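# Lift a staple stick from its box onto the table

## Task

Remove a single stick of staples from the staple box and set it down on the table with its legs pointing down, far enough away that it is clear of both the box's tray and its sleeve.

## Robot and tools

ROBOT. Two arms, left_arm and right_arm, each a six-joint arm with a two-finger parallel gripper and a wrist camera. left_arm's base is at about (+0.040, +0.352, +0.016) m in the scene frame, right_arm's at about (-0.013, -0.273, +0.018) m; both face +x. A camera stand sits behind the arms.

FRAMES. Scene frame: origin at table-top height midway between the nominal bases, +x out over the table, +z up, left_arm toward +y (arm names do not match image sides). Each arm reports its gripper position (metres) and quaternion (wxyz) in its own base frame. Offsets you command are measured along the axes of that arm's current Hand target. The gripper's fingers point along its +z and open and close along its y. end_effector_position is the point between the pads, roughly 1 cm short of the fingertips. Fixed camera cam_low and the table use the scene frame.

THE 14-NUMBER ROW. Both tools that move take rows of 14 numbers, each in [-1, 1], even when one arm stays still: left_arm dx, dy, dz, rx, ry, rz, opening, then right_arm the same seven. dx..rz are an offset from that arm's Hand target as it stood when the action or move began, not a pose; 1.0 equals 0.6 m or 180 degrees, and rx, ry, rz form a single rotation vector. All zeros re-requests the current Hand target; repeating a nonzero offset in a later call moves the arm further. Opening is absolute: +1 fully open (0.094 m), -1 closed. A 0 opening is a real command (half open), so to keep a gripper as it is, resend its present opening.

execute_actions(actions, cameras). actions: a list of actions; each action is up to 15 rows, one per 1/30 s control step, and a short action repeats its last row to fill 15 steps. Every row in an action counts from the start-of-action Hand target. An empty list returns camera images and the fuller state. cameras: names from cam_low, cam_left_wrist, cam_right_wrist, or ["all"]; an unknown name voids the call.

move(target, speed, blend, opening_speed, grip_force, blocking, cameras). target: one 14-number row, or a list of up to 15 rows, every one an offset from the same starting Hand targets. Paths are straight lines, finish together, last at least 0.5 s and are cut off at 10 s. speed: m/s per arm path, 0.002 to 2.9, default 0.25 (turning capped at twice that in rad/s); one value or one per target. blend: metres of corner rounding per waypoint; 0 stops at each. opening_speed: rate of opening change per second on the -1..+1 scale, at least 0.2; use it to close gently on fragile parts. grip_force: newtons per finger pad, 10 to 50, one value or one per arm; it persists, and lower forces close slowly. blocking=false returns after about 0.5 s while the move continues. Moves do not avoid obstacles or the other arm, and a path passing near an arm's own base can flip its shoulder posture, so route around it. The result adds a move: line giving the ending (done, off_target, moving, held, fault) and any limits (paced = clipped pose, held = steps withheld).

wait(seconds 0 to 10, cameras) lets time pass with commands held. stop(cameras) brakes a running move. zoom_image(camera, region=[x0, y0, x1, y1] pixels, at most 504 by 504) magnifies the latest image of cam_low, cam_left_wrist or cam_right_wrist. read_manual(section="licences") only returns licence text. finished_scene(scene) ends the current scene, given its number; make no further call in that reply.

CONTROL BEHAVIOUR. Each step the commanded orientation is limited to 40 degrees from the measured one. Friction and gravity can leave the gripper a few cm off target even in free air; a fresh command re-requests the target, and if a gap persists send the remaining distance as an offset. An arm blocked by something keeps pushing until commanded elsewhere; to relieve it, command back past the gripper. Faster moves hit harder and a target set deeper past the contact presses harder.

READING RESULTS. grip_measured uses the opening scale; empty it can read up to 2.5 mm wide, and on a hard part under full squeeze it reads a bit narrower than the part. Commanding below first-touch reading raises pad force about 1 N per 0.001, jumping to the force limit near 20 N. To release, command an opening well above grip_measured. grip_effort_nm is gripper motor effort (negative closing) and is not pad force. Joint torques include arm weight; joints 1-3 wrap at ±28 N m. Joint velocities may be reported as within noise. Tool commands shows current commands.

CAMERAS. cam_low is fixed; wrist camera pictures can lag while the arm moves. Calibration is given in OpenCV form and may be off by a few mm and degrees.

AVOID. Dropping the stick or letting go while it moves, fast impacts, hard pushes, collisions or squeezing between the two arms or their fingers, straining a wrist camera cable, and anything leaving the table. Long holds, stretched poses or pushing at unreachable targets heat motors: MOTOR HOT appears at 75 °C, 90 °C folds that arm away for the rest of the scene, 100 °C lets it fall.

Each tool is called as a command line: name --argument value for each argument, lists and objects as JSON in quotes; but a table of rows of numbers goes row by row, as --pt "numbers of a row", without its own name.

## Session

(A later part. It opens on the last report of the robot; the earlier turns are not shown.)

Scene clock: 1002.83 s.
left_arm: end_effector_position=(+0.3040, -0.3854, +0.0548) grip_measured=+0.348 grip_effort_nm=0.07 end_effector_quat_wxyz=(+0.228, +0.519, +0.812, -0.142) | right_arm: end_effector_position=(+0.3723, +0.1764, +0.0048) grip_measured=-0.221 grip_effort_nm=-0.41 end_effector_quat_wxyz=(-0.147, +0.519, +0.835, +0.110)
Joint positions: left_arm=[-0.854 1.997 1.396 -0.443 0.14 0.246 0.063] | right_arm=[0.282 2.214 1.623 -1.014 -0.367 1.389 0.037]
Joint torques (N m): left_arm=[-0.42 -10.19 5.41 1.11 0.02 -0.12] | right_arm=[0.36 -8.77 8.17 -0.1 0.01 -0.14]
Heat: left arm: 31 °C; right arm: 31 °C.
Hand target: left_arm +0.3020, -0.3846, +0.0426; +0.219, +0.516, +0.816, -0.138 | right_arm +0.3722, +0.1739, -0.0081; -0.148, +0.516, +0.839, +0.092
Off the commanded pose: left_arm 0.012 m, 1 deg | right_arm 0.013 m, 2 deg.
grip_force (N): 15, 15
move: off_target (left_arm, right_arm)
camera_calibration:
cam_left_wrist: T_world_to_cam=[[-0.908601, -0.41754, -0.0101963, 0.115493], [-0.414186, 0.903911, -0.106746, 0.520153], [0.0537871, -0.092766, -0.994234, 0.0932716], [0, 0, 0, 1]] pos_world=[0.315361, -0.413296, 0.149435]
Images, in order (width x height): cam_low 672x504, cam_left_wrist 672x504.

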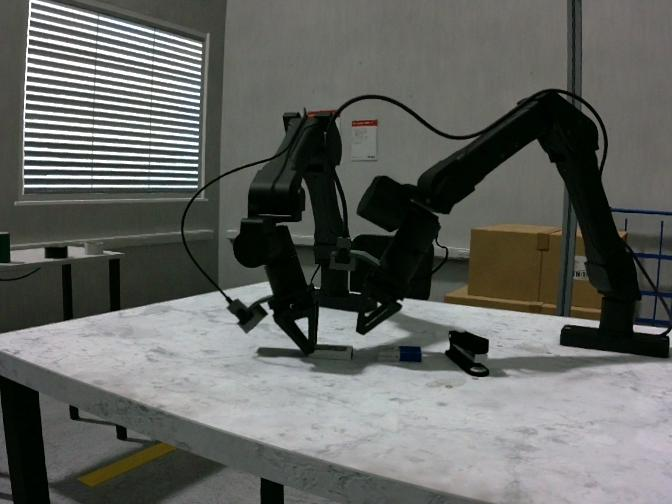

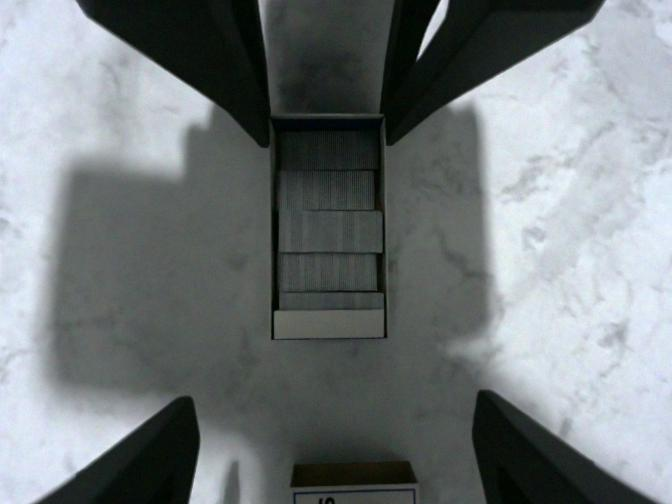

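move --pt "0 0 0 0 0 0 0.35 0.0108 0.0020 -0.0188 0 0 0 0.25" --pt "0 0 -0.1333 0 0 0 0.35 0.0108 0.0020 -0.1522 0 0 0 0.25" --pt "0.2608 0.1560 -0.3765 0 0 0 0.35 0.1183 0.0023 -0.1487 0.0874 -0.0874 -0.4917 0.25" --speed 0.2 --blend '[0,0.02,0]' --cameras '["all"]'

Scene clock: 1058.60 s.
left_arm: end_effector_position=(+0.2831, -0.1179, +0.1496) grip_measured=+0.348 grip_effort_nm=0.07 end_effector_quat_wxyz=(+0.204, +0.512, +0.824, -0.133) | right_arm: end_effector_position=(+0.3521, +0.2050, +0.0882) grip_measured=+0.249 grip_effort_nm=0.05 end_effector_quat_wxyz=(-0.029, -0.221, +0.975, -0.004)
Joint positions: left_arm=[-0.167 1.41 1.156 -1.021 0.399 0.884 0.063] | right_arm=[0.521 2.174 1.943 -1.397 -0.009 0.074 0.059]
Joint torques (N m): left_arm=[0.38 -8.25 6.64 0.6 0.55 0.07] | right_arm=[0.25 -14.87 5.83 0.18 0.11 -0.11]
Heat: left arm: 30 °C; right arm: 32 °C.
Hand target: left_arm +0.2801, -0.1200, +0.1599; +0.219, +0.517, +0.816, -0.138 | right_arm +0.3570, +0.2068, +0.1000; +0.000, -0.227, +0.974, +0.000
Off the commanded pose: left_arm 0.011 m, 2 deg | right_arm 0.013 m, 3 deg.
grip_force (N): 15, 15
move: off_target (left_arm, right_arm)
camera_calibration:
cam_left_wrist: T_world_to_cam=[[-0.899541, -0.4368, 0.00569153, 0.201922], [-0.436425, 0.89805, -0.0551313, 0.277788], [0.0189701, -0.0520768, -0.998463, 0.228789], [0, 0, 0, 1]] pos_world=[0.29853, -0.149353, 0.242602]
cam_right_wrist: T_world_to_cam=[[0.433061, -0.901335, -0.00731097, 0.0354047], [-0.797233, -0.386803, 0.463469, 0.359462], [-0.420568, -0.194882, -0.886083, 0.354412], [0, 0, 0, 1]] pos_world=[0.420297, 0.240021, 0.147698]

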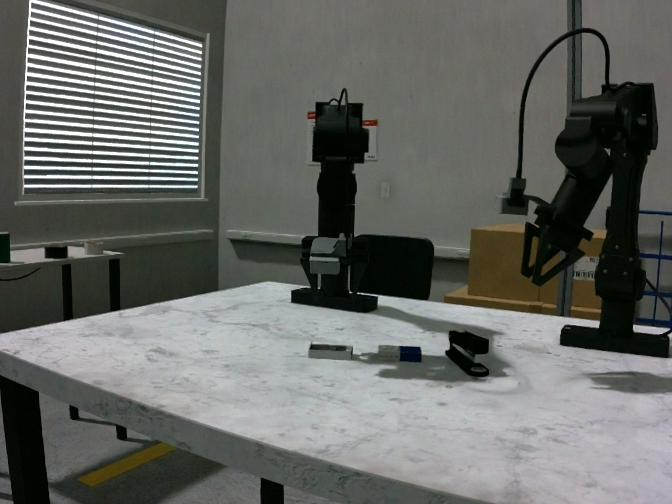

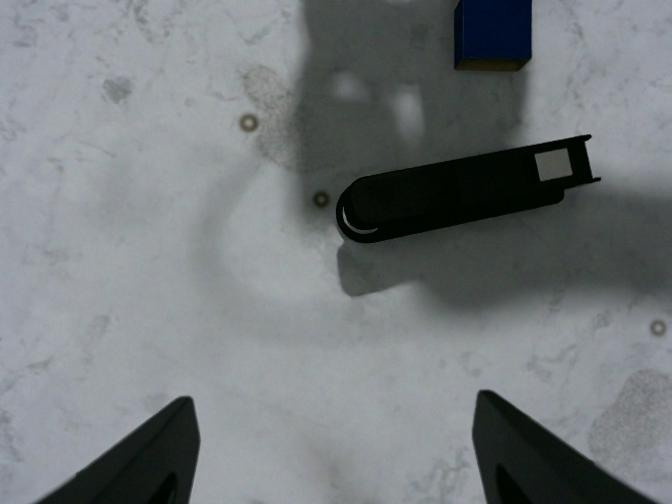

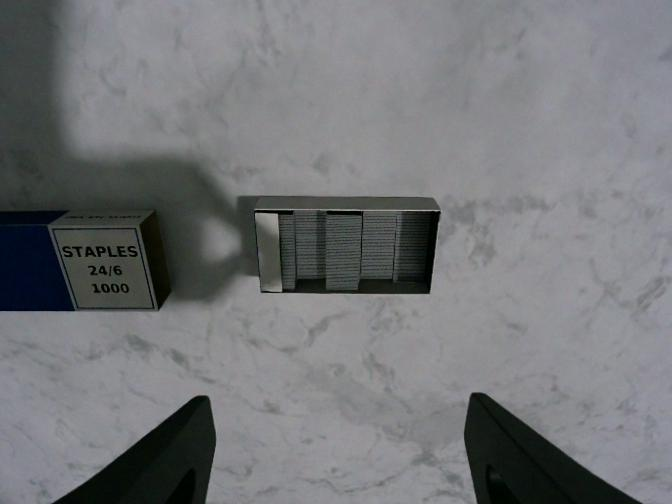

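zoom_image --camera "cam_right_wrist" --region '[230, 170, 460, 310]'

Scaled by 2.191 from the camera's 672x504 image, which has a finer 960x720 frame.

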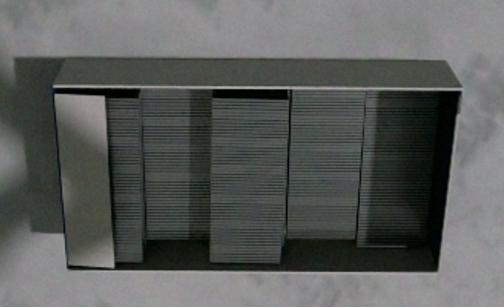

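move --target '[0,0,0,0,0,0,0.35, 0.0037,-0.0022,0.0887,0,0,0,-0.574]' --speed 0.15 --grip_force '[20, 25]' --cameras '["cam_right_wrist", "cam_low"]'

zoom_image --camera "cam_right_wrist" --region '[180, 200, 500, 500]'

Scene clock: 1091.03 s.
left_arm: end_effector_position=(+0.2830, -0.1179, +0.1496) grip_measured=+0.348 grip_effort_nm=0.07 end_effector_quat_wxyz=(+0.204, +0.512, +0.824, -0.133) | right_arm: end_effector_position=(+0.3504, +0.2039, +0.0414) grip_measured=-0.572 grip_effort_nm=-0.10 end_effector_quat_wxyz=(-0.020, -0.223, +0.975, -0.001)
Joint positions: left_arm=[-0.167 1.41 1.156 -1.022 0.399 0.885 0.063] | right_arm=[0.521 2.163 1.74 -1.187 -0.009 0.07 0.02]
Joint torques (N m): left_arm=[0.49 -8.17 6.58 0.58 0.53 0.09] | right_arm=[-0.02 -13.39 5.76 0.22 0.1 -0.12]
Heat: left arm: 31 °C; right arm: 32 °C.
Hand target: left_arm +0.2800, -0.1200, +0.1599; +0.219, +0.517, +0.816, -0.138 | right_arm +0.3556, +0.2046, +0.0468; +0.000, -0.227, +0.974, +0.000
Off the commanded pose: left_arm 0.011 m, 2 deg | right_arm 0.007 m, 2 deg.
grip_force (N): 20, 25
move: off_target (left_arm)
camera_calibration:
cam_right_wrist: T_world_to_cam=[[0.436689, -0.899574, -0.00839331, 0.0332875], [-0.802862, -0.393916, 0.447485, 0.383447], [-0.405852, -0.188673, -0.894252, 0.305954], [0, 0, 0, 1]] pos_world=[0.41749, 0.238716, 0.102292]
Images, in order (width x height): cam_low 672x504, cam_right_wrist 672x504.

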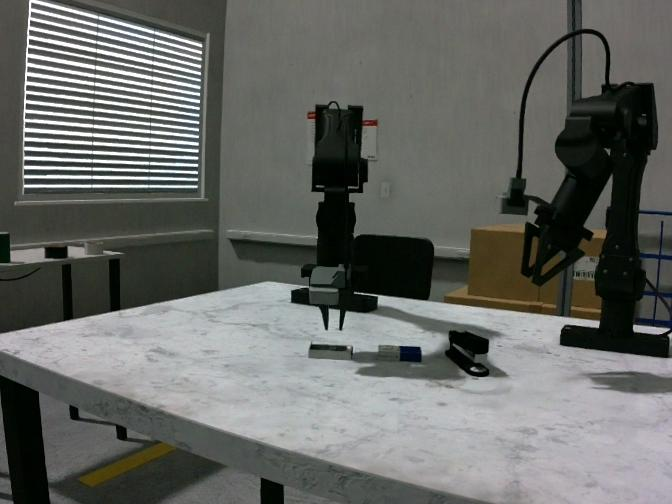

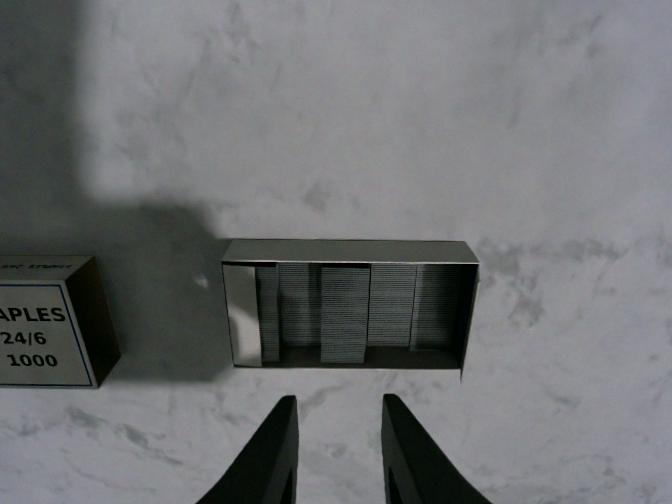

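Scaled by 1.575 from the camera's 672x504 image, which has a finer 960x720 frame.

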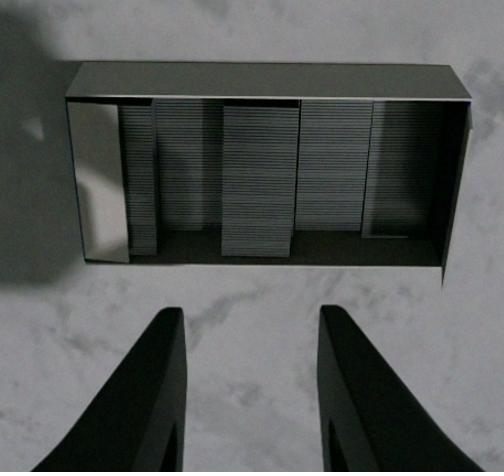

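move --target '[0,0,0,0,0,0,0.35, -0.0067,-0.0020,0.0290,0,0,0,-0.574]' --speed 0.1 --cameras '["cam_right_wrist", "cam_low"]'

zoom_image --camera "cam_right_wrist" --region '[180, 240, 500, 500]'

Scene clock: 1109.47 s.
left_arm: end_effector_position=(+0.2830, -0.1179, +0.1496) grip_measured=+0.348 grip_effort_nm=0.07 end_effector_quat_wxyz=(+0.204, +0.512, +0.824, -0.133) | right_arm: end_effector_position=(+0.3557, +0.2069, +0.0352) grip_measured=-0.572 grip_effort_nm=-0.10 end_effector_quat_wxyz=(-0.006, -0.225, +0.974, +0.003)
Joint positions: left_arm=[-0.167 1.41 1.156 -1.022 0.399 0.885 0.063] | right_arm=[0.521 2.163 1.716 -1.134 -0.009 0.066 0.02]
Joint torques (N m): left_arm=[0.5 -8.44 6.54 0.55 0.51 0.07] | right_arm=[-0.36 -11.08 5.83 0.25 0.1 -0.12]
Heat: left arm: 31 °C; right arm: 33 °C.
Hand target: left_arm +0.2800, -0.1200, +0.1599; +0.219, +0.517, +0.816, -0.138 | right_arm +0.3597, +0.2052, +0.0294; +0.000, -0.227, +0.974, +0.000
Off the commanded pose: left_arm 0.011 m, 2 deg | right_arm 0.007 m, 1 deg.
grip_force (N): 20, 25
move: off_target (left_arm)
camera_calibration:
cam_right_wrist: T_world_to_cam=[[0.440021, -0.897927, -0.0103918, 0.0321449], [-0.812414, -0.402993, 0.421403, 0.397846], [-0.382577, -0.176984, -0.906814, 0.292787], [0, 0, 0, 1]] pos_world=[0.421085, 0.241011, 0.0981843]
Images, in order (width x height): cam_low 672x504, cam_right_wrist 672x504.

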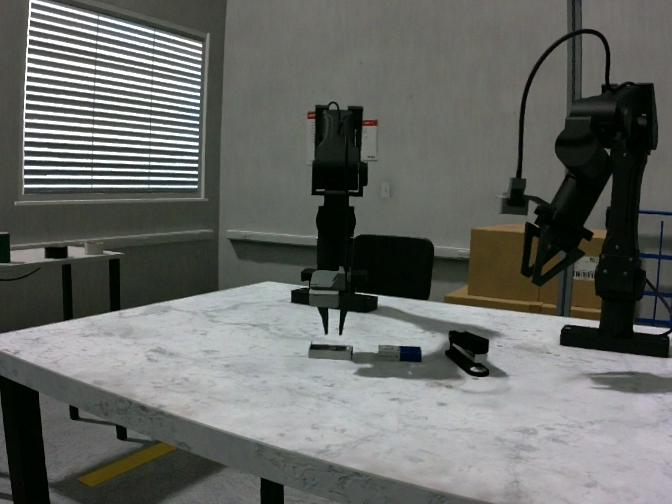

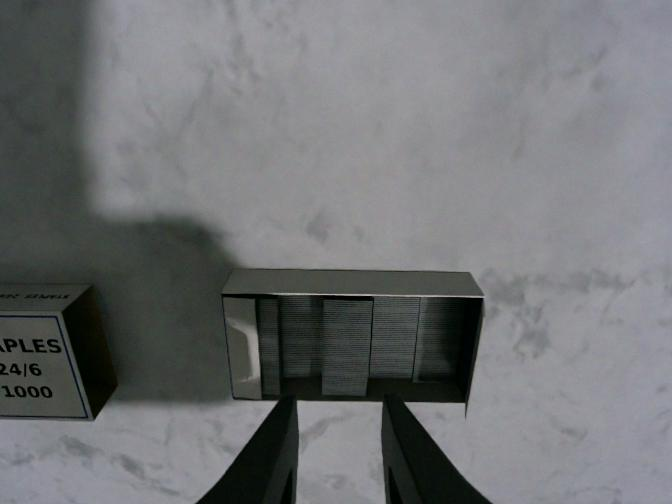

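Scaled by 1.575 from the camera's 672x504 image, which has a finer 960x720 frame.

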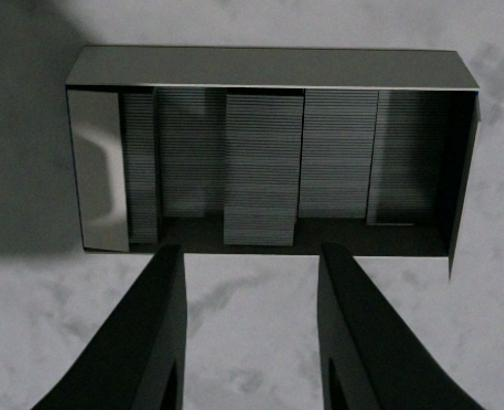

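move --target '[0,0,0,0,0,0,0.35, 0.0,-0.0055,0.0260,0,0,0,-0.574]' --speed 0.1 --cameras '["cam_right_wrist", "cam_low"]'

zoom_image --camera "cam_right_wrist" --region '[180, 240, 500, 500]'

Scene clock: 1125.97 s.
left_arm: end_effector_position=(+0.2830, -0.1179, +0.1496) grip_measured=+0.348 grip_effort_nm=0.06 end_effector_quat_wxyz=(+0.204, +0.512, +0.824, -0.133) | right_arm: end_effector_position=(+0.3581, +0.2049, +0.0250) grip_measured=-0.572 grip_effort_nm=-0.10 end_effector_quat_wxyz=(+0.000, -0.226, +0.974, +0.005)
Joint positions: left_arm=[-0.167 1.41 1.156 -1.022 0.399 0.885 0.063] | right_arm=[0.513 2.163 1.674 -1.078 -0.009 0.058 0.02]
Joint torques (N m): left_arm=[0.58 -8.34 6.67 0.61 0.56 0.06] | right_arm=[-0.43 -10.02 5.85 0.28 0.1 -0.12]
Heat: left arm: 31 °C; right arm: 33 °C.
Hand target: left_arm +0.2800, -0.1200, +0.1599; +0.219, +0.517, +0.816, -0.138 | right_arm +0.3612, +0.2022, +0.0138; +0.000, -0.227, +0.974, +0.000
Off the commanded pose: left_arm 0.011 m, 2 deg | right_arm 0.012 m, 1 deg.
grip_force (N): 20, 25
move: off_target (left_arm, right_arm)
camera_calibration:
cam_right_wrist: T_world_to_cam=[[0.440858, -0.897507, -0.0112483, 0.0288119], [-0.817055, -0.406464, 0.408911, 0.405957], [-0.371573, -0.171081, -0.912505, 0.279074], [0, 0, 0, 1]] pos_world=[0.422684, 0.23861, 0.0889802]
Images, in order (width x height): cam_low 672x504, cam_right_wrist 672x504.

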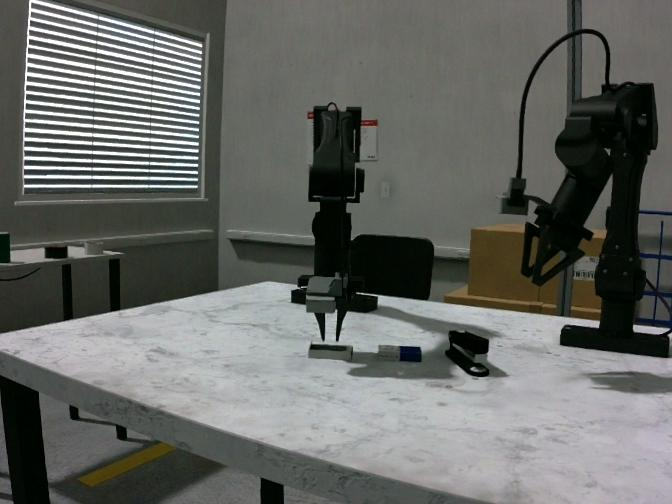

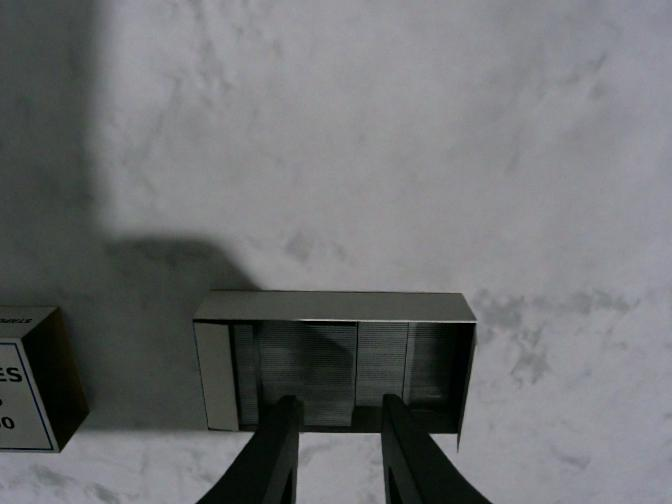

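Scaled by 1.575 from the camera's 672x504 image, which has a finer 960x720 frame.

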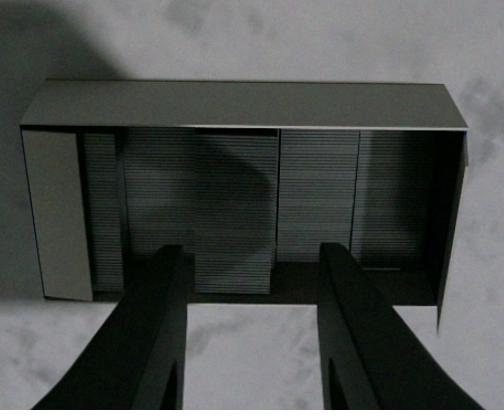

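move --target '[0,0,0,0,0,0,0.35, 0.0030,0.0020,0.0180,0,0,0,-0.489]' --speed 0.1 --cameras '["cam_right_wrist", "cam_low"]'

zoom_image --camera "cam_right_wrist" --region '[180, 240, 500, 500]'

Scene clock: 1153.70 s.
left_arm: end_effector_position=(+0.2830, -0.1179, +0.1496) grip_measured=+0.348 grip_effort_nm=0.07 end_effector_quat_wxyz=(+0.204, +0.512, +0.824, -0.133) | right_arm: end_effector_position=(+0.3573, +0.2044, +0.0163) grip_measured=-0.490 grip_effort_nm=0.05 end_effector_quat_wxyz=(+0.003, -0.226, +0.974, +0.006)
Joint positions: left_arm=[-0.167 1.41 1.156 -1.022 0.399 0.885 0.063] | right_arm=[0.513 2.163 1.639 -1.037 -0.009 0.058 0.024]
Joint torques (N m): left_arm=[0.53 -8.17 6.76 0.61 0.51 0.09] | right_arm=[-0.16 -9.55 5.81 0.31 0.1 -0.09]
Heat: left arm: 31 °C; right arm: 32 °C.
Hand target: left_arm +0.2800, -0.1200, +0.1599; +0.219, +0.517, +0.816, -0.138 | right_arm +0.3590, +0.2025, +0.0030; +0.000, -0.227, +0.974, +0.000
Off the commanded pose: left_arm 0.011 m, 2 deg | right_arm 0.014 m, 1 deg.
grip_force (N): 20, 25
move: off_target (left_arm, right_arm)
camera_calibration:
cam_right_wrist: T_world_to_cam=[[0.44118, -0.897343, -0.011614, 0.0285208], [-0.818969, -0.407871, 0.403647, 0.409735], [-0.366947, -0.168569, -0.914841, 0.268719], [0, 0, 0, 1]] pos_world=[0.421583, 0.23801, 0.0807785]
Images, in order (width x height): cam_low 672x504, cam_right_wrist 672x504.

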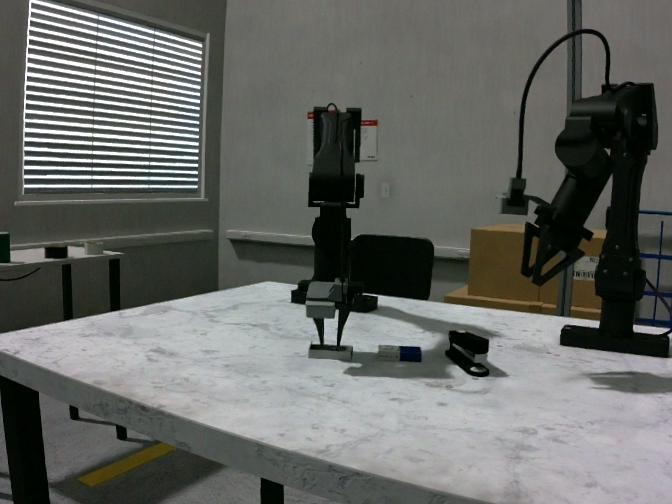

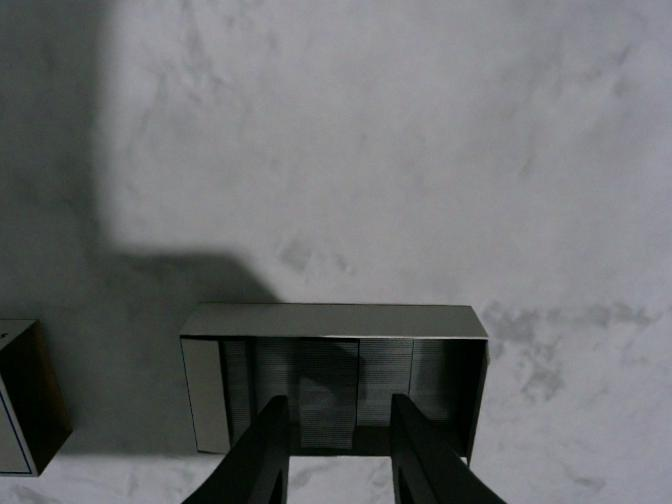

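Scaled by 1.575 from the camera's 672x504 image, which has a finer 960x720 frame.

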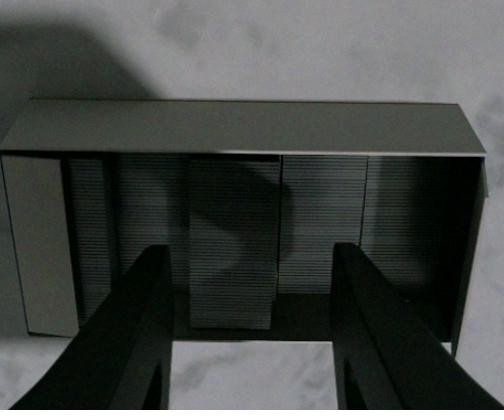

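move --target '[0,0,0,0,0,0,0.35, 0.0025,0.0020,0.0145,0,0,0,-0.489]' --speed 0.06 --cameras '["cam_right_wrist", "cam_low"]'

zoom_image --camera "cam_right_wrist" --region '[180, 240, 500, 500]'

Scene clock: 1159.53 s.
left_arm: end_effector_position=(+0.2830, -0.1179, +0.1496) grip_measured=+0.348 grip_effort_nm=0.07 end_effector_quat_wxyz=(+0.204, +0.512, +0.824, -0.133) | right_arm: end_effector_position=(+0.3567, +0.2041, +0.0098) grip_measured=-0.490 grip_effort_nm=0.05 end_effector_quat_wxyz=(+0.006, -0.226, +0.974, +0.006)
Joint positions: left_arm=[-0.167 1.41 1.156 -1.022 0.399 0.885 0.063] | right_arm=[0.513 2.163 1.612 -1.005 -0.009 0.058 0.024]
Joint torques (N m): left_arm=[0.36 -8.23 6.48 0.57 0.56 0.1] | right_arm=[0.13 -9.11 5.76 0.32 0.1 -0.05]
Heat: left arm: 31 °C; right arm: 31 °C.
Hand target: left_arm +0.2800, -0.1200, +0.1599; +0.219, +0.517, +0.816, -0.138 | right_arm +0.3571, +0.2028, -0.0057; +0.000, -0.227, +0.974, +0.000
Off the commanded pose: left_arm 0.011 m, 2 deg | right_arm 0.016 m, 1 deg.
grip_force (N): 20, 25
move: off_target (left_arm, right_arm)
camera_calibration:
cam_right_wrist: T_world_to_cam=[[0.441265, -0.897298, -0.0119092, 0.0283738], [-0.820829, -0.408952, 0.398746, 0.412662], [-0.362664, -0.166177, -0.916984, 0.260513], [0, 0, 0, 1]] pos_world=[0.420683, 0.23751, 0.0746769]
Images, in order (width x height): cam_low 672x504, cam_right_wrist 672x504.

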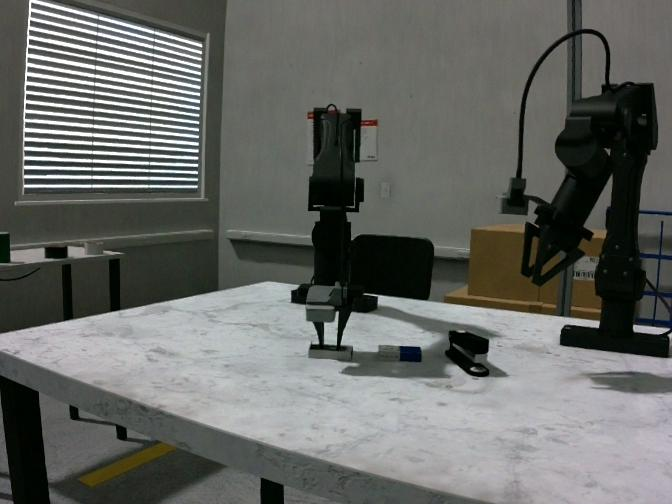

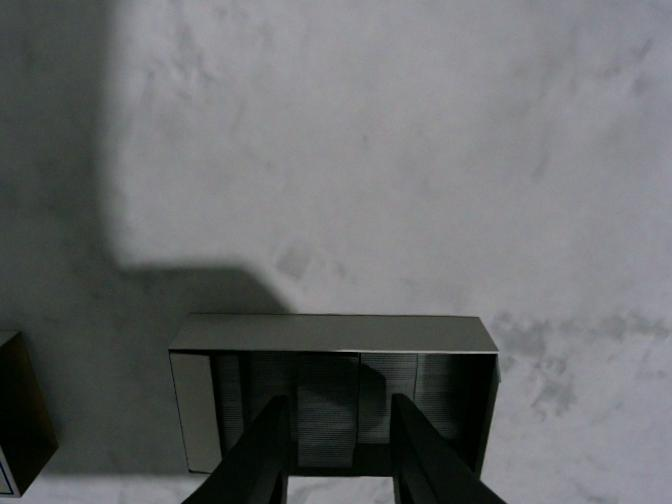

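Scaled by 1.575 from the camera's 672x504 image, which has a finer 960x720 frame.

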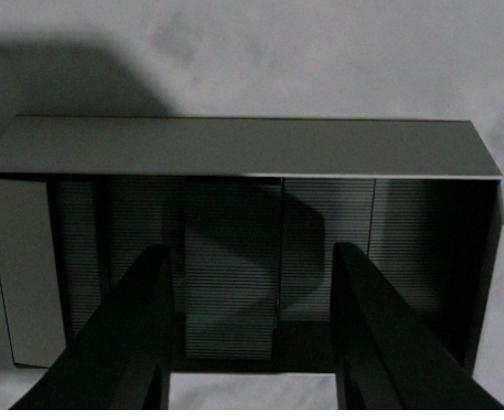

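move --target '[0,0,0,0,0,0,0.35, 0.0010,0.0010,0.0070,0,0,0,-0.489]' --speed 0.06 --cameras '["cam_right_wrist"]'

zoom_image --camera "cam_right_wrist" --region '[180, 240, 500, 500]'

Scene clock: 1166.73 s.
left_arm: end_effector_position=(+0.2830, -0.1179, +0.1496) grip_measured=+0.348 grip_effort_nm=0.07 end_effector_quat_wxyz=(+0.204, +0.512, +0.824, -0.133) | right_arm: end_effector_position=(+0.3567, +0.2041, +0.0070) grip_measured=-0.490 grip_effort_nm=0.05 end_effector_quat_wxyz=(+0.007, -0.226, +0.974, +0.007)
Joint positions: left_arm=[-0.167 1.41 1.156 -1.022 0.399 0.885 0.063] | right_arm=[0.513 2.163 1.6 -0.989 -0.009 0.058 0.024]
Joint torques (N m): left_arm=[0.62 -8.29 6.52 0.59 0.57 0.13] | right_arm=[0.27 -8.87 5.72 0.32 0.1 -0.03]
Heat: left arm: 31 °C; right arm: 31 °C.
Hand target: left_arm +0.2800, -0.1200, +0.1599; +0.219, +0.517, +0.816, -0.138 | right_arm +0.3563, +0.2031, -0.0099; +0.000, -0.227, +0.974, +0.000
Off the commanded pose: left_arm 0.011 m, 2 deg | right_arm 0.017 m, 1 deg.
grip_force (N): 20, 25
move: off_target (left_arm, right_arm)
camera_calibration:
cam_right_wrist: T_world_to_cam=[[0.441293, -0.897282, -0.012075, 0.0283378], [-0.822173, -0.409672, 0.395222, 0.414484], [-0.359573, -0.164481, -0.918506, 0.256446], [0, 0, 0, 1]] pos_world=[0.420483, 0.23741, 0.0720756]
Images, in order (width x height): cam_right_wrist 672x504.

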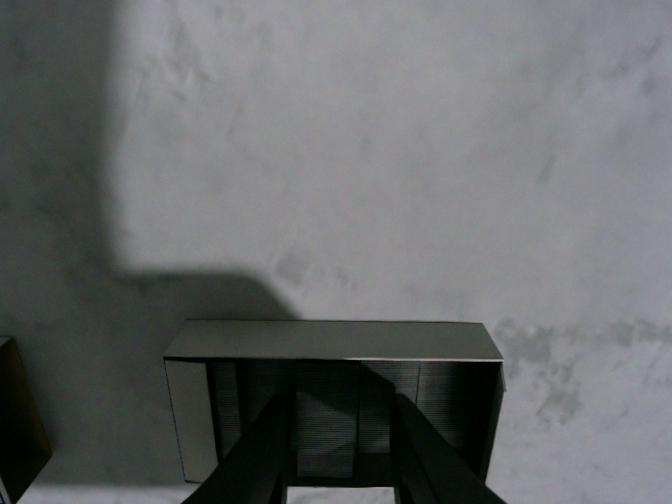

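Scaled by 1.575 from the camera's 672x504 image, which has a finer 960x720 frame.

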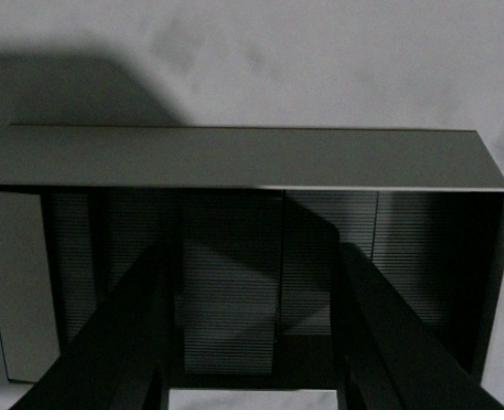

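move --target '[0,0,0,0,0,0,0.35, 0,0,0,0,0,0,-0.80]' --grip_force '[20, 20]' --cameras '["cam_right_wrist"]'

zoom_image --camera "cam_right_wrist" --region '[180, 240, 500, 500]'

Scene clock: 1172.17 s.
left_arm: end_effector_position=(+0.2830, -0.1179, +0.1496) grip_measured=+0.348 grip_effort_nm=0.07 end_effector_quat_wxyz=(+0.204, +0.512, +0.824, -0.133) | right_arm: end_effector_position=(+0.3568, +0.2042, +0.0070) grip_measured=-0.719 grip_effort_nm=-0.49 end_effector_quat_wxyz=(+0.008, -0.226, +0.974, +0.007)
Joint positions: left_arm=[-0.167 1.41 1.156 -1.022 0.399 0.885 0.063] | right_arm=[0.513 2.163 1.6 -0.989 -0.009 0.058 0.013]
Joint torques (N m): left_arm=[0.61 -8.17 6.78 0.61 0.51 0.1] | right_arm=[0.27 -8.87 5.71 0.32 0.1 -0.03]
Heat: left arm: 31 °C; right arm: 31 °C.
Hand target: left_arm +0.2800, -0.1200, +0.1599; +0.219, +0.517, +0.816, -0.138 | right_arm +0.3563, +0.2031, -0.0099; +0.000, -0.227, +0.974, +0.000
Off the commanded pose: left_arm 0.011 m, 2 deg | right_arm 0.017 m, 1 deg.
grip_force (N): 20, 20
move: off_target (left_arm, right_arm)
camera_calibration:
cam_right_wrist: T_world_to_cam=[[0.441318, -0.897269, -0.0121357, 0.0282856], [-0.822297, -0.409784, 0.394847, 0.414633], [-0.359257, -0.164274, -0.918667, 0.256403], [0, 0, 0, 1]] pos_world=[0.420583, 0.23741, 0.0721755]
Images, in order (width x height): cam_right_wrist 672x504.

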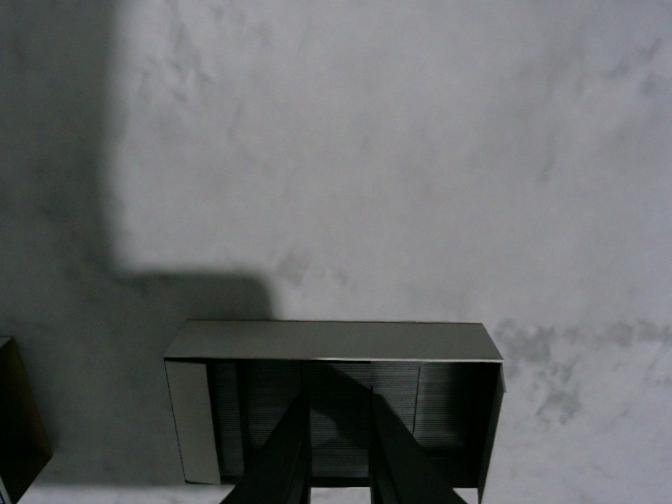

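Scaled by 1.575 from the camera's 672x504 image, which has a finer 960x720 frame.

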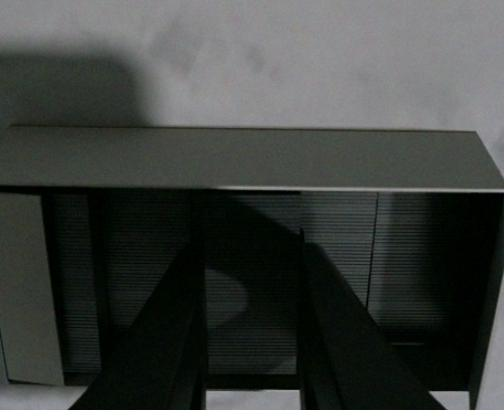

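move --pt "0 0 0 0 0 0 0.35 0 0 -0.1417 0 0 0 -0.80" --pt "0 0 0 0 0 0 0.35 0.1374 -0.2168 -0.1248 0 0 0 -0.80" --speed '[0.1, 0.25]' --blend '[0.02, 0]' --cameras '["cam_right_wrist", "cam_low"]'

zoom_image --camera "cam_right_wrist" --region '[180, 240, 500, 500]'

Scene clock: 1184.60 s.
left_arm: end_effector_position=(+0.2830, -0.1179, +0.1496) grip_measured=+0.348 grip_effort_nm=0.07 end_effector_quat_wxyz=(+0.204, +0.512, +0.824, -0.133) | right_arm: end_effector_position=(+0.3353, +0.0471, +0.0580) grip_measured=-0.719 grip_effort_nm=-0.50 end_effector_quat_wxyz=(-0.025, -0.221, +0.975, -0.001)
Joint positions: left_arm=[-0.167 1.41 1.156 -1.022 0.399 0.885 0.063] | right_arm=[0.14 1.904 1.424 -1.141 0.007 -0.306 0.013]
Joint torques (N m): left_arm=[0.58 -8.2 6.45 0.57 0.5 0.09] | right_arm=[0.39 -11.96 5.72 0.2 -0.06 -0.1]
Heat: left arm: 31 °C; right arm: 31 °C.
Hand target: left_arm +0.2800, -0.1200, +0.1599; +0.219, +0.517, +0.816, -0.138 | right_arm +0.3400, +0.0501, +0.0651; +0.000, -0.227, +0.974, +0.000
Off the commanded pose: left_arm 0.011 m, 2 deg | right_arm 0.009 m, 3 deg.
grip_force (N): 20, 20
move: off_target (left_arm, right_arm)
camera_calibration:
cam_right_wrist: T_world_to_cam=[[0.432749, -0.90145, -0.010761, -0.099544], [-0.800231, -0.389601, 0.455897, 0.300602], [-0.415161, -0.188678, -0.889968, 0.288006], [0, 0, 0, 1]] pos_world=[0.403198, 0.0817212, 0.118202]
Images, in order (width x height): cam_low 672x504, cam_right_wrist 672x504.

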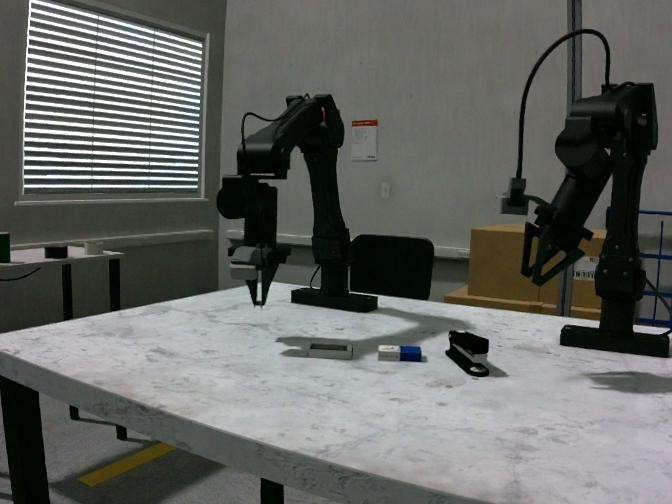

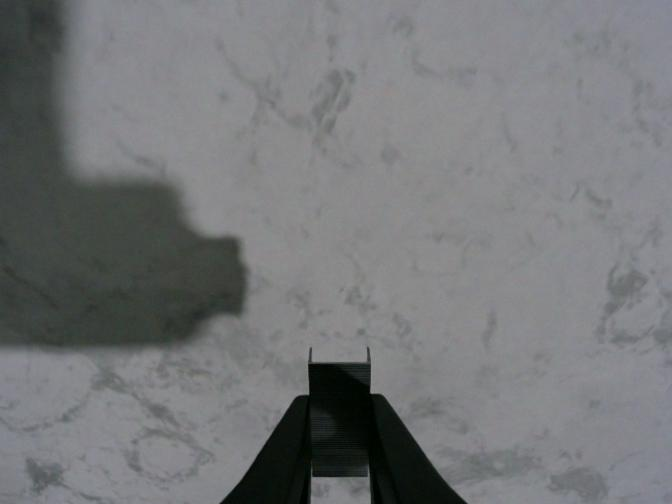

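Scaled by 1.575 from the camera's 672x504 image, which has a finer 960x720 frame.

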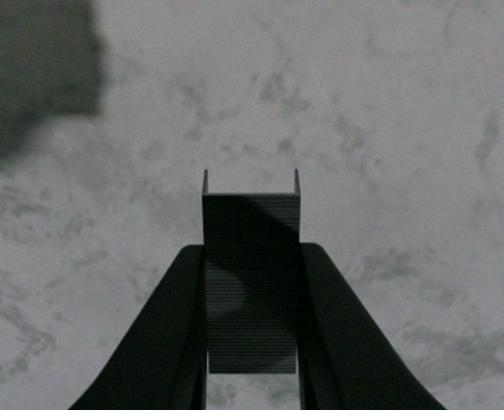

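move --target '[0,0,0,0,0,0,0.35, 0,0,0.0750,0,0,0,-0.80]' --speed 0.12 --cameras '["cam_right_wrist", "cam_low"]'

zoom_image --camera "cam_low" --region '[200, 250, 400, 380]'

Scene clock: 1191.23 s.
left_arm: end_effector_position=(+0.2830, -0.1179, +0.1496) grip_measured=+0.348 grip_effort_nm=0.07 end_effector_quat_wxyz=(+0.204, +0.512, +0.824, -0.133) | right_arm: end_effector_position=(+0.3387, +0.0476, +0.0286) grip_measured=-0.719 grip_effort_nm=-0.51 end_effector_quat_wxyz=(+0.000, -0.222, +0.975, -0.003)
Joint positions: left_arm=[-0.167 1.41 1.156 -1.022 0.399 0.885 0.063] | right_arm=[0.14 1.904 1.303 -0.97 0.007 -0.307 0.013]
Joint torques (N m): left_arm=[0.49 -8.21 6.56 0.58 0.52 0.08] | right_arm=[0.36 -7.91 5.74 0.31 -0.06 -0.12]
Heat: left arm: 31 °C; right arm: 31 °C.
Hand target: left_arm +0.2800, -0.1200, +0.1599; +0.219, +0.517, +0.816, -0.138 | right_arm +0.3400, +0.0501, +0.0202; +0.000, -0.227, +0.974, +0.000
Off the commanded pose: left_arm 0.011 m, 2 deg | right_arm 0.009 m, 1 deg.
grip_force (N): 20, 20
move: off_target (left_arm)
camera_calibration:
cam_right_wrist: T_world_to_cam=[[0.433564, -0.901113, 0.00419787, -0.1016], [-0.821272, -0.393223, 0.413385, 0.32542], [-0.370856, -0.182676, -0.910547, 0.248584], [0, 0, 0, 1]] pos_world=[0.403498, 0.0818204, 0.0922496]
Images, in order (width x height): cam_low 672x504, cam_right_wrist 672x504.

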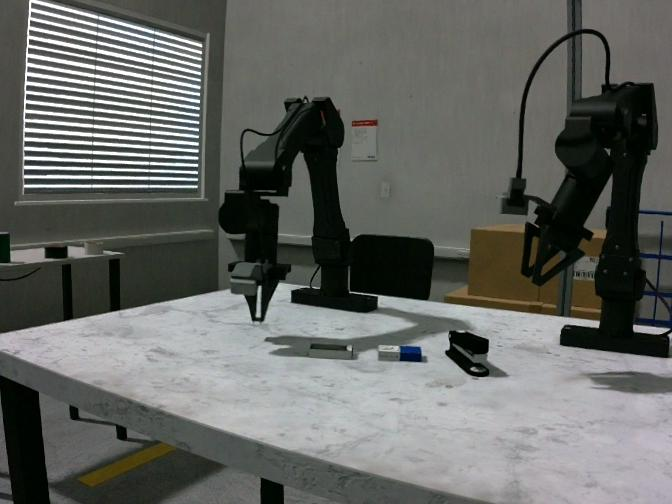

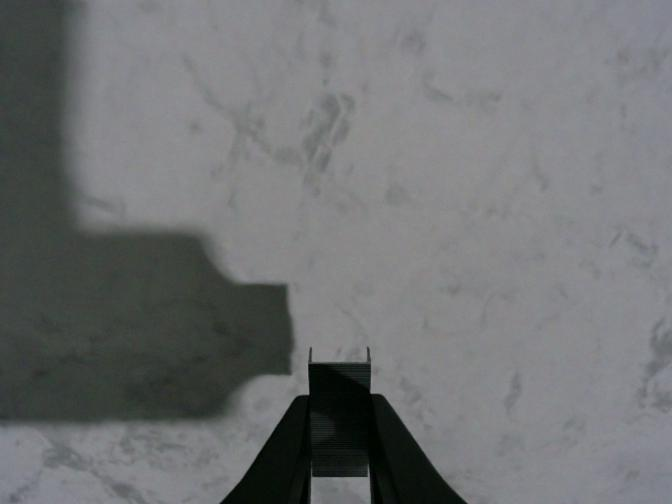

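Scaled by 2.520 from the camera's 672x504 image, which has a finer 960x720 frame.

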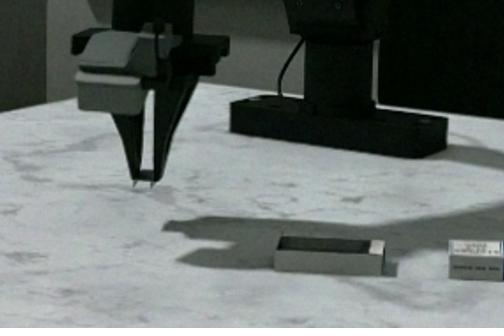

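move --target '[0,0,0,0,0,0,0.35, 0,0,0.0350,0,0,0,-0.80]' --speed 0.08 --cameras '["cam_low"]'

zoom_image --camera "cam_low" --region '[220, 290, 320, 350]'

Scene clock: 1196.40 s.
left_arm: end_effector_position=(+0.2830, -0.1179, +0.1496) grip_measured=+0.348 grip_effort_nm=0.07 end_effector_quat_wxyz=(+0.204, +0.512, +0.824, -0.133) | right_arm: end_effector_position=(+0.3396, +0.0477, +0.0100) grip_measured=-0.719 grip_effort_nm=-0.51 end_effector_quat_wxyz=(+0.003, -0.222, +0.975, -0.004)
Joint positions: left_arm=[-0.167 1.41 1.156 -1.022 0.399 0.885 0.063] | right_arm=[0.14 1.928 1.256 -0.892 0.007 -0.307 0.013]
Joint torques (N m): left_arm=[0.46 -8.36 6.57 0.53 0.53 0.09] | right_arm=[0.35 -7.36 5.68 0.32 -0.06 -0.12]
Heat: left arm: 31 °C; right arm: 31 °C.
Hand target: left_arm +0.2800, -0.1200, +0.1599; +0.219, +0.517, +0.816, -0.138 | right_arm +0.3400, +0.0501, -0.0008; +0.000, -0.227, +0.974, +0.000
Off the commanded pose: left_arm 0.011 m, 2 deg | right_arm 0.011 m, 1 deg.
grip_force (N): 20, 20
move: off_target (left_arm, right_arm)
Images, in order (width x height): cam_low 672x504.

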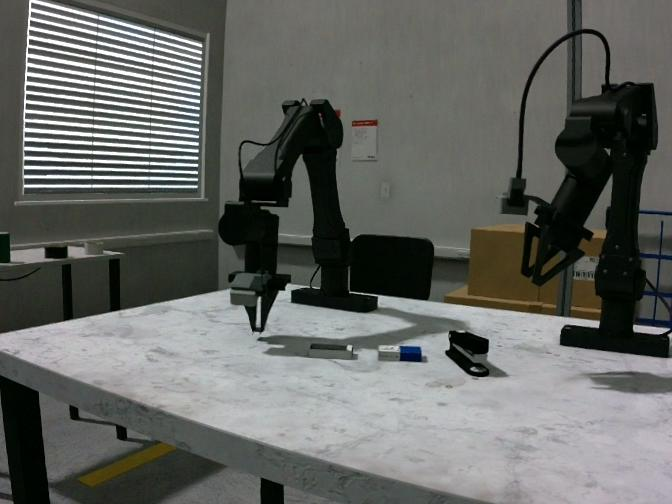

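Scaled by 5.040 from the camera's 672x504 image, which has a finer 960x720 frame.

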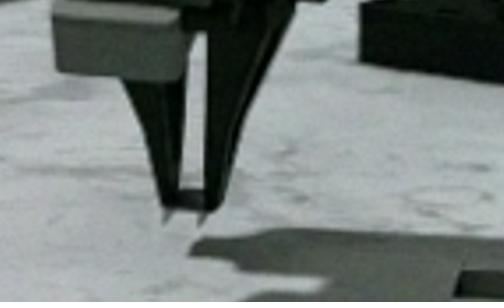

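move --target '[0,0,0,0,0,0,0.35, 0,0,0.0110,0,0,0,-0.80]' --speed 0.06 --cameras '["cam_low", "cam_right_wrist"]'

zoom_image --camera "cam_low" --region '[220, 290, 320, 350]'

Scene clock: 1200.83 s.
left_arm: end_effector_position=(+0.2830, -0.1179, +0.1496) grip_measured=+0.348 grip_effort_nm=0.07 end_effector_quat_wxyz=(+0.204, +0.512, +0.824, -0.133) | right_arm: end_effector_position=(+0.3404, +0.0479, +0.0042) grip_measured=-0.719 grip_effort_nm=-0.51 end_effector_quat_wxyz=(+0.005, -0.222, +0.975, -0.004)
Joint positions: left_arm=[-0.167 1.41 1.156 -1.022 0.399 0.885 0.063] | right_arm=[0.14 1.938 1.245 -0.868 0.007 -0.307 0.013]
Joint torques (N m): left_arm=[0.4 -8.29 6.38 0.61 0.57 0.11] | right_arm=[0.34 -7.3 5.53 0.32 -0.06 -0.11]
Heat: left arm: 31 °C; right arm: 31 °C.
Hand target: left_arm +0.2800, -0.1200, +0.1599; +0.219, +0.517, +0.816, -0.138 | right_arm +0.3400, +0.0501, -0.0075; +0.000, -0.227, +0.974, +0.000
Off the commanded pose: left_arm 0.011 m, 2 deg | right_arm 0.012 m, 1 deg.
grip_force (N): 20, 20
move: off_target (left_arm, right_arm)
camera_calibration:
cam_right_wrist: T_world_to_cam=[[0.433566, -0.901093, 0.00726066, -0.101965], [-0.825268, -0.393821, 0.404769, 0.338419], [-0.361875, -0.181486, -0.91439, 0.223843], [0, 0, 0, 1]] pos_world=[0.404498, 0.0820204, 0.0684391]
Images, in order (width x height): cam_low 672x504, cam_right_wrist 672x504.

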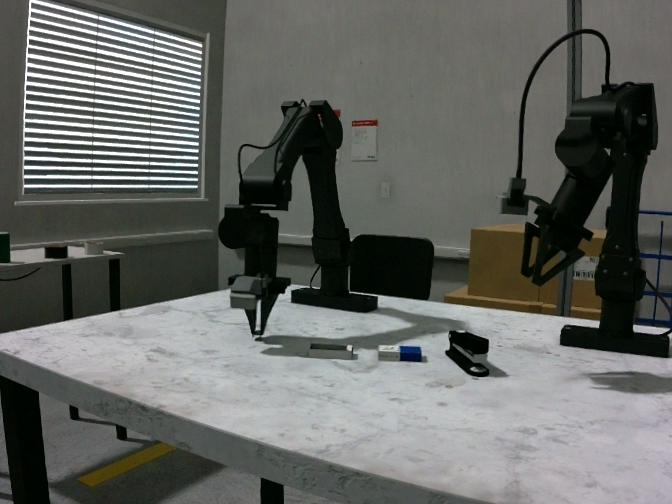

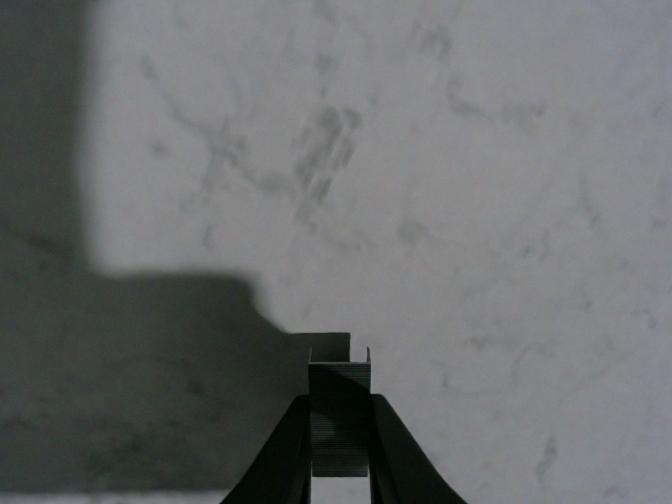

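Scaled by 5.040 from the camera's 672x504 image, which has a finer 960x720 frame.

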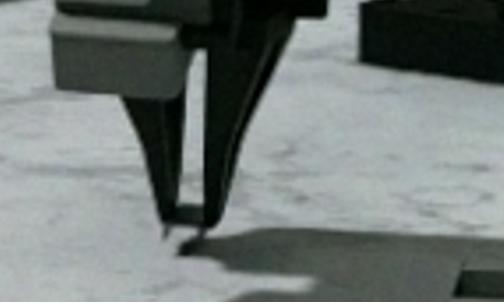

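move --target '[0,0,0,0,0,0,0.35, 0,0,0.0070,0,0,0,-0.80]' --speed 0.05 --cameras '["cam_low", "cam_right_wrist"]'

zoom_image --camera "cam_low" --region '[220, 290, 320, 350]'

zoom_image --camera "cam_right_wrist" --region '[260, 300, 420, 500]'

Scene clock: 1206.50 s.
left_arm: end_effector_position=(+0.2830, -0.1179, +0.1496) grip_measured=+0.348 grip_effort_nm=0.07 end_effector_quat_wxyz=(+0.204, +0.512, +0.824, -0.133) | right_arm: end_effector_position=(+0.3406, +0.0479, +0.0001) grip_measured=-0.719 grip_effort_nm=-0.50 end_effector_quat_wxyz=(+0.005, -0.222, +0.975, -0.004)
Joint positions: left_arm=[-0.167 1.41 1.156 -1.022 0.399 0.885 0.063] | right_arm=[0.14 1.945 1.237 -0.853 0.007 -0.307 0.013]
Joint torques (N m): left_arm=[0.51 -8.28 6.52 0.59 0.5 0.06] | right_arm=[0.35 -7.3 5.48 0.32 -0.06 -0.11]
Heat: left arm: 31 °C; right arm: 31 °C.
Hand target: left_arm +0.2800, -0.1200, +0.1599; +0.219, +0.517, +0.816, -0.138 | right_arm +0.3399, +0.0501, -0.0117; +0.000, -0.227, +0.974, +0.000
Off the commanded pose: left_arm 0.011 m, 2 deg | right_arm 0.012 m, 1 deg.
grip_force (N): 20, 20
move: off_target (left_arm, right_arm)
camera_calibration:
cam_right_wrist: T_world_to_cam=[[0.433522, -0.901113, 0.00737132, -0.102011], [-0.825469, -0.393823, 0.404356, 0.340311], [-0.361467, -0.181382, -0.914572, 0.220096], [0, 0, 0, 1]] pos_world=[0.404698, 0.0820205, 0.0644387]
Images, in order (width x height): cam_low 672x504, cam_right_wrist 672x504.

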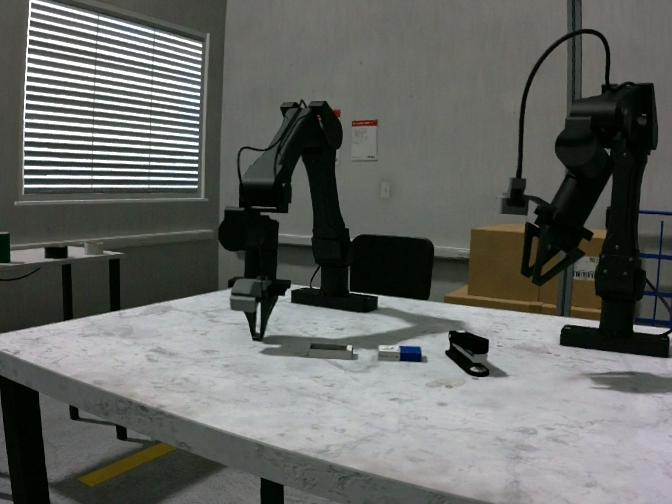

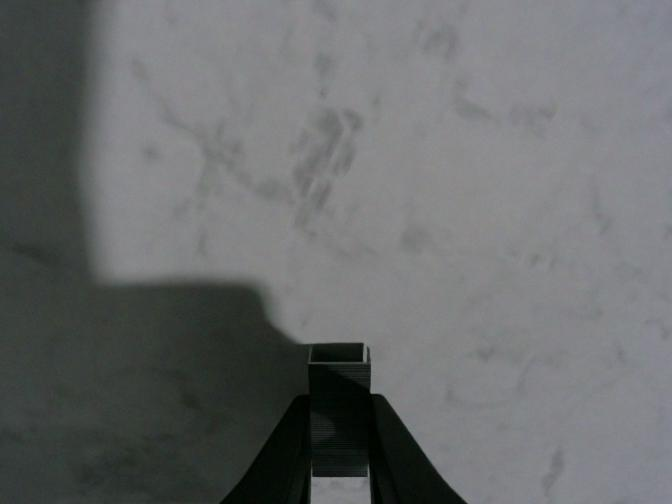

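Scaled by 5.040 from the camera's 672x504 image, which has a finer 960x720 frame.

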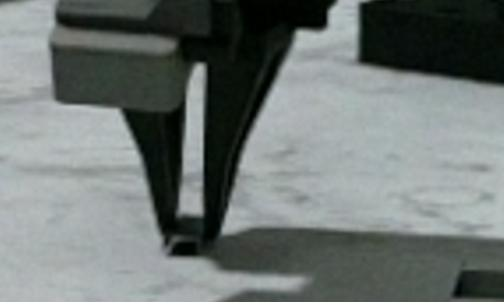

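Scaled by 2.520 from the camera's 672x504 image, which has a finer 960x720 frame.

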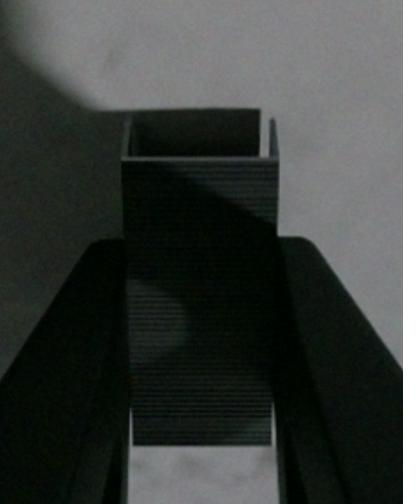

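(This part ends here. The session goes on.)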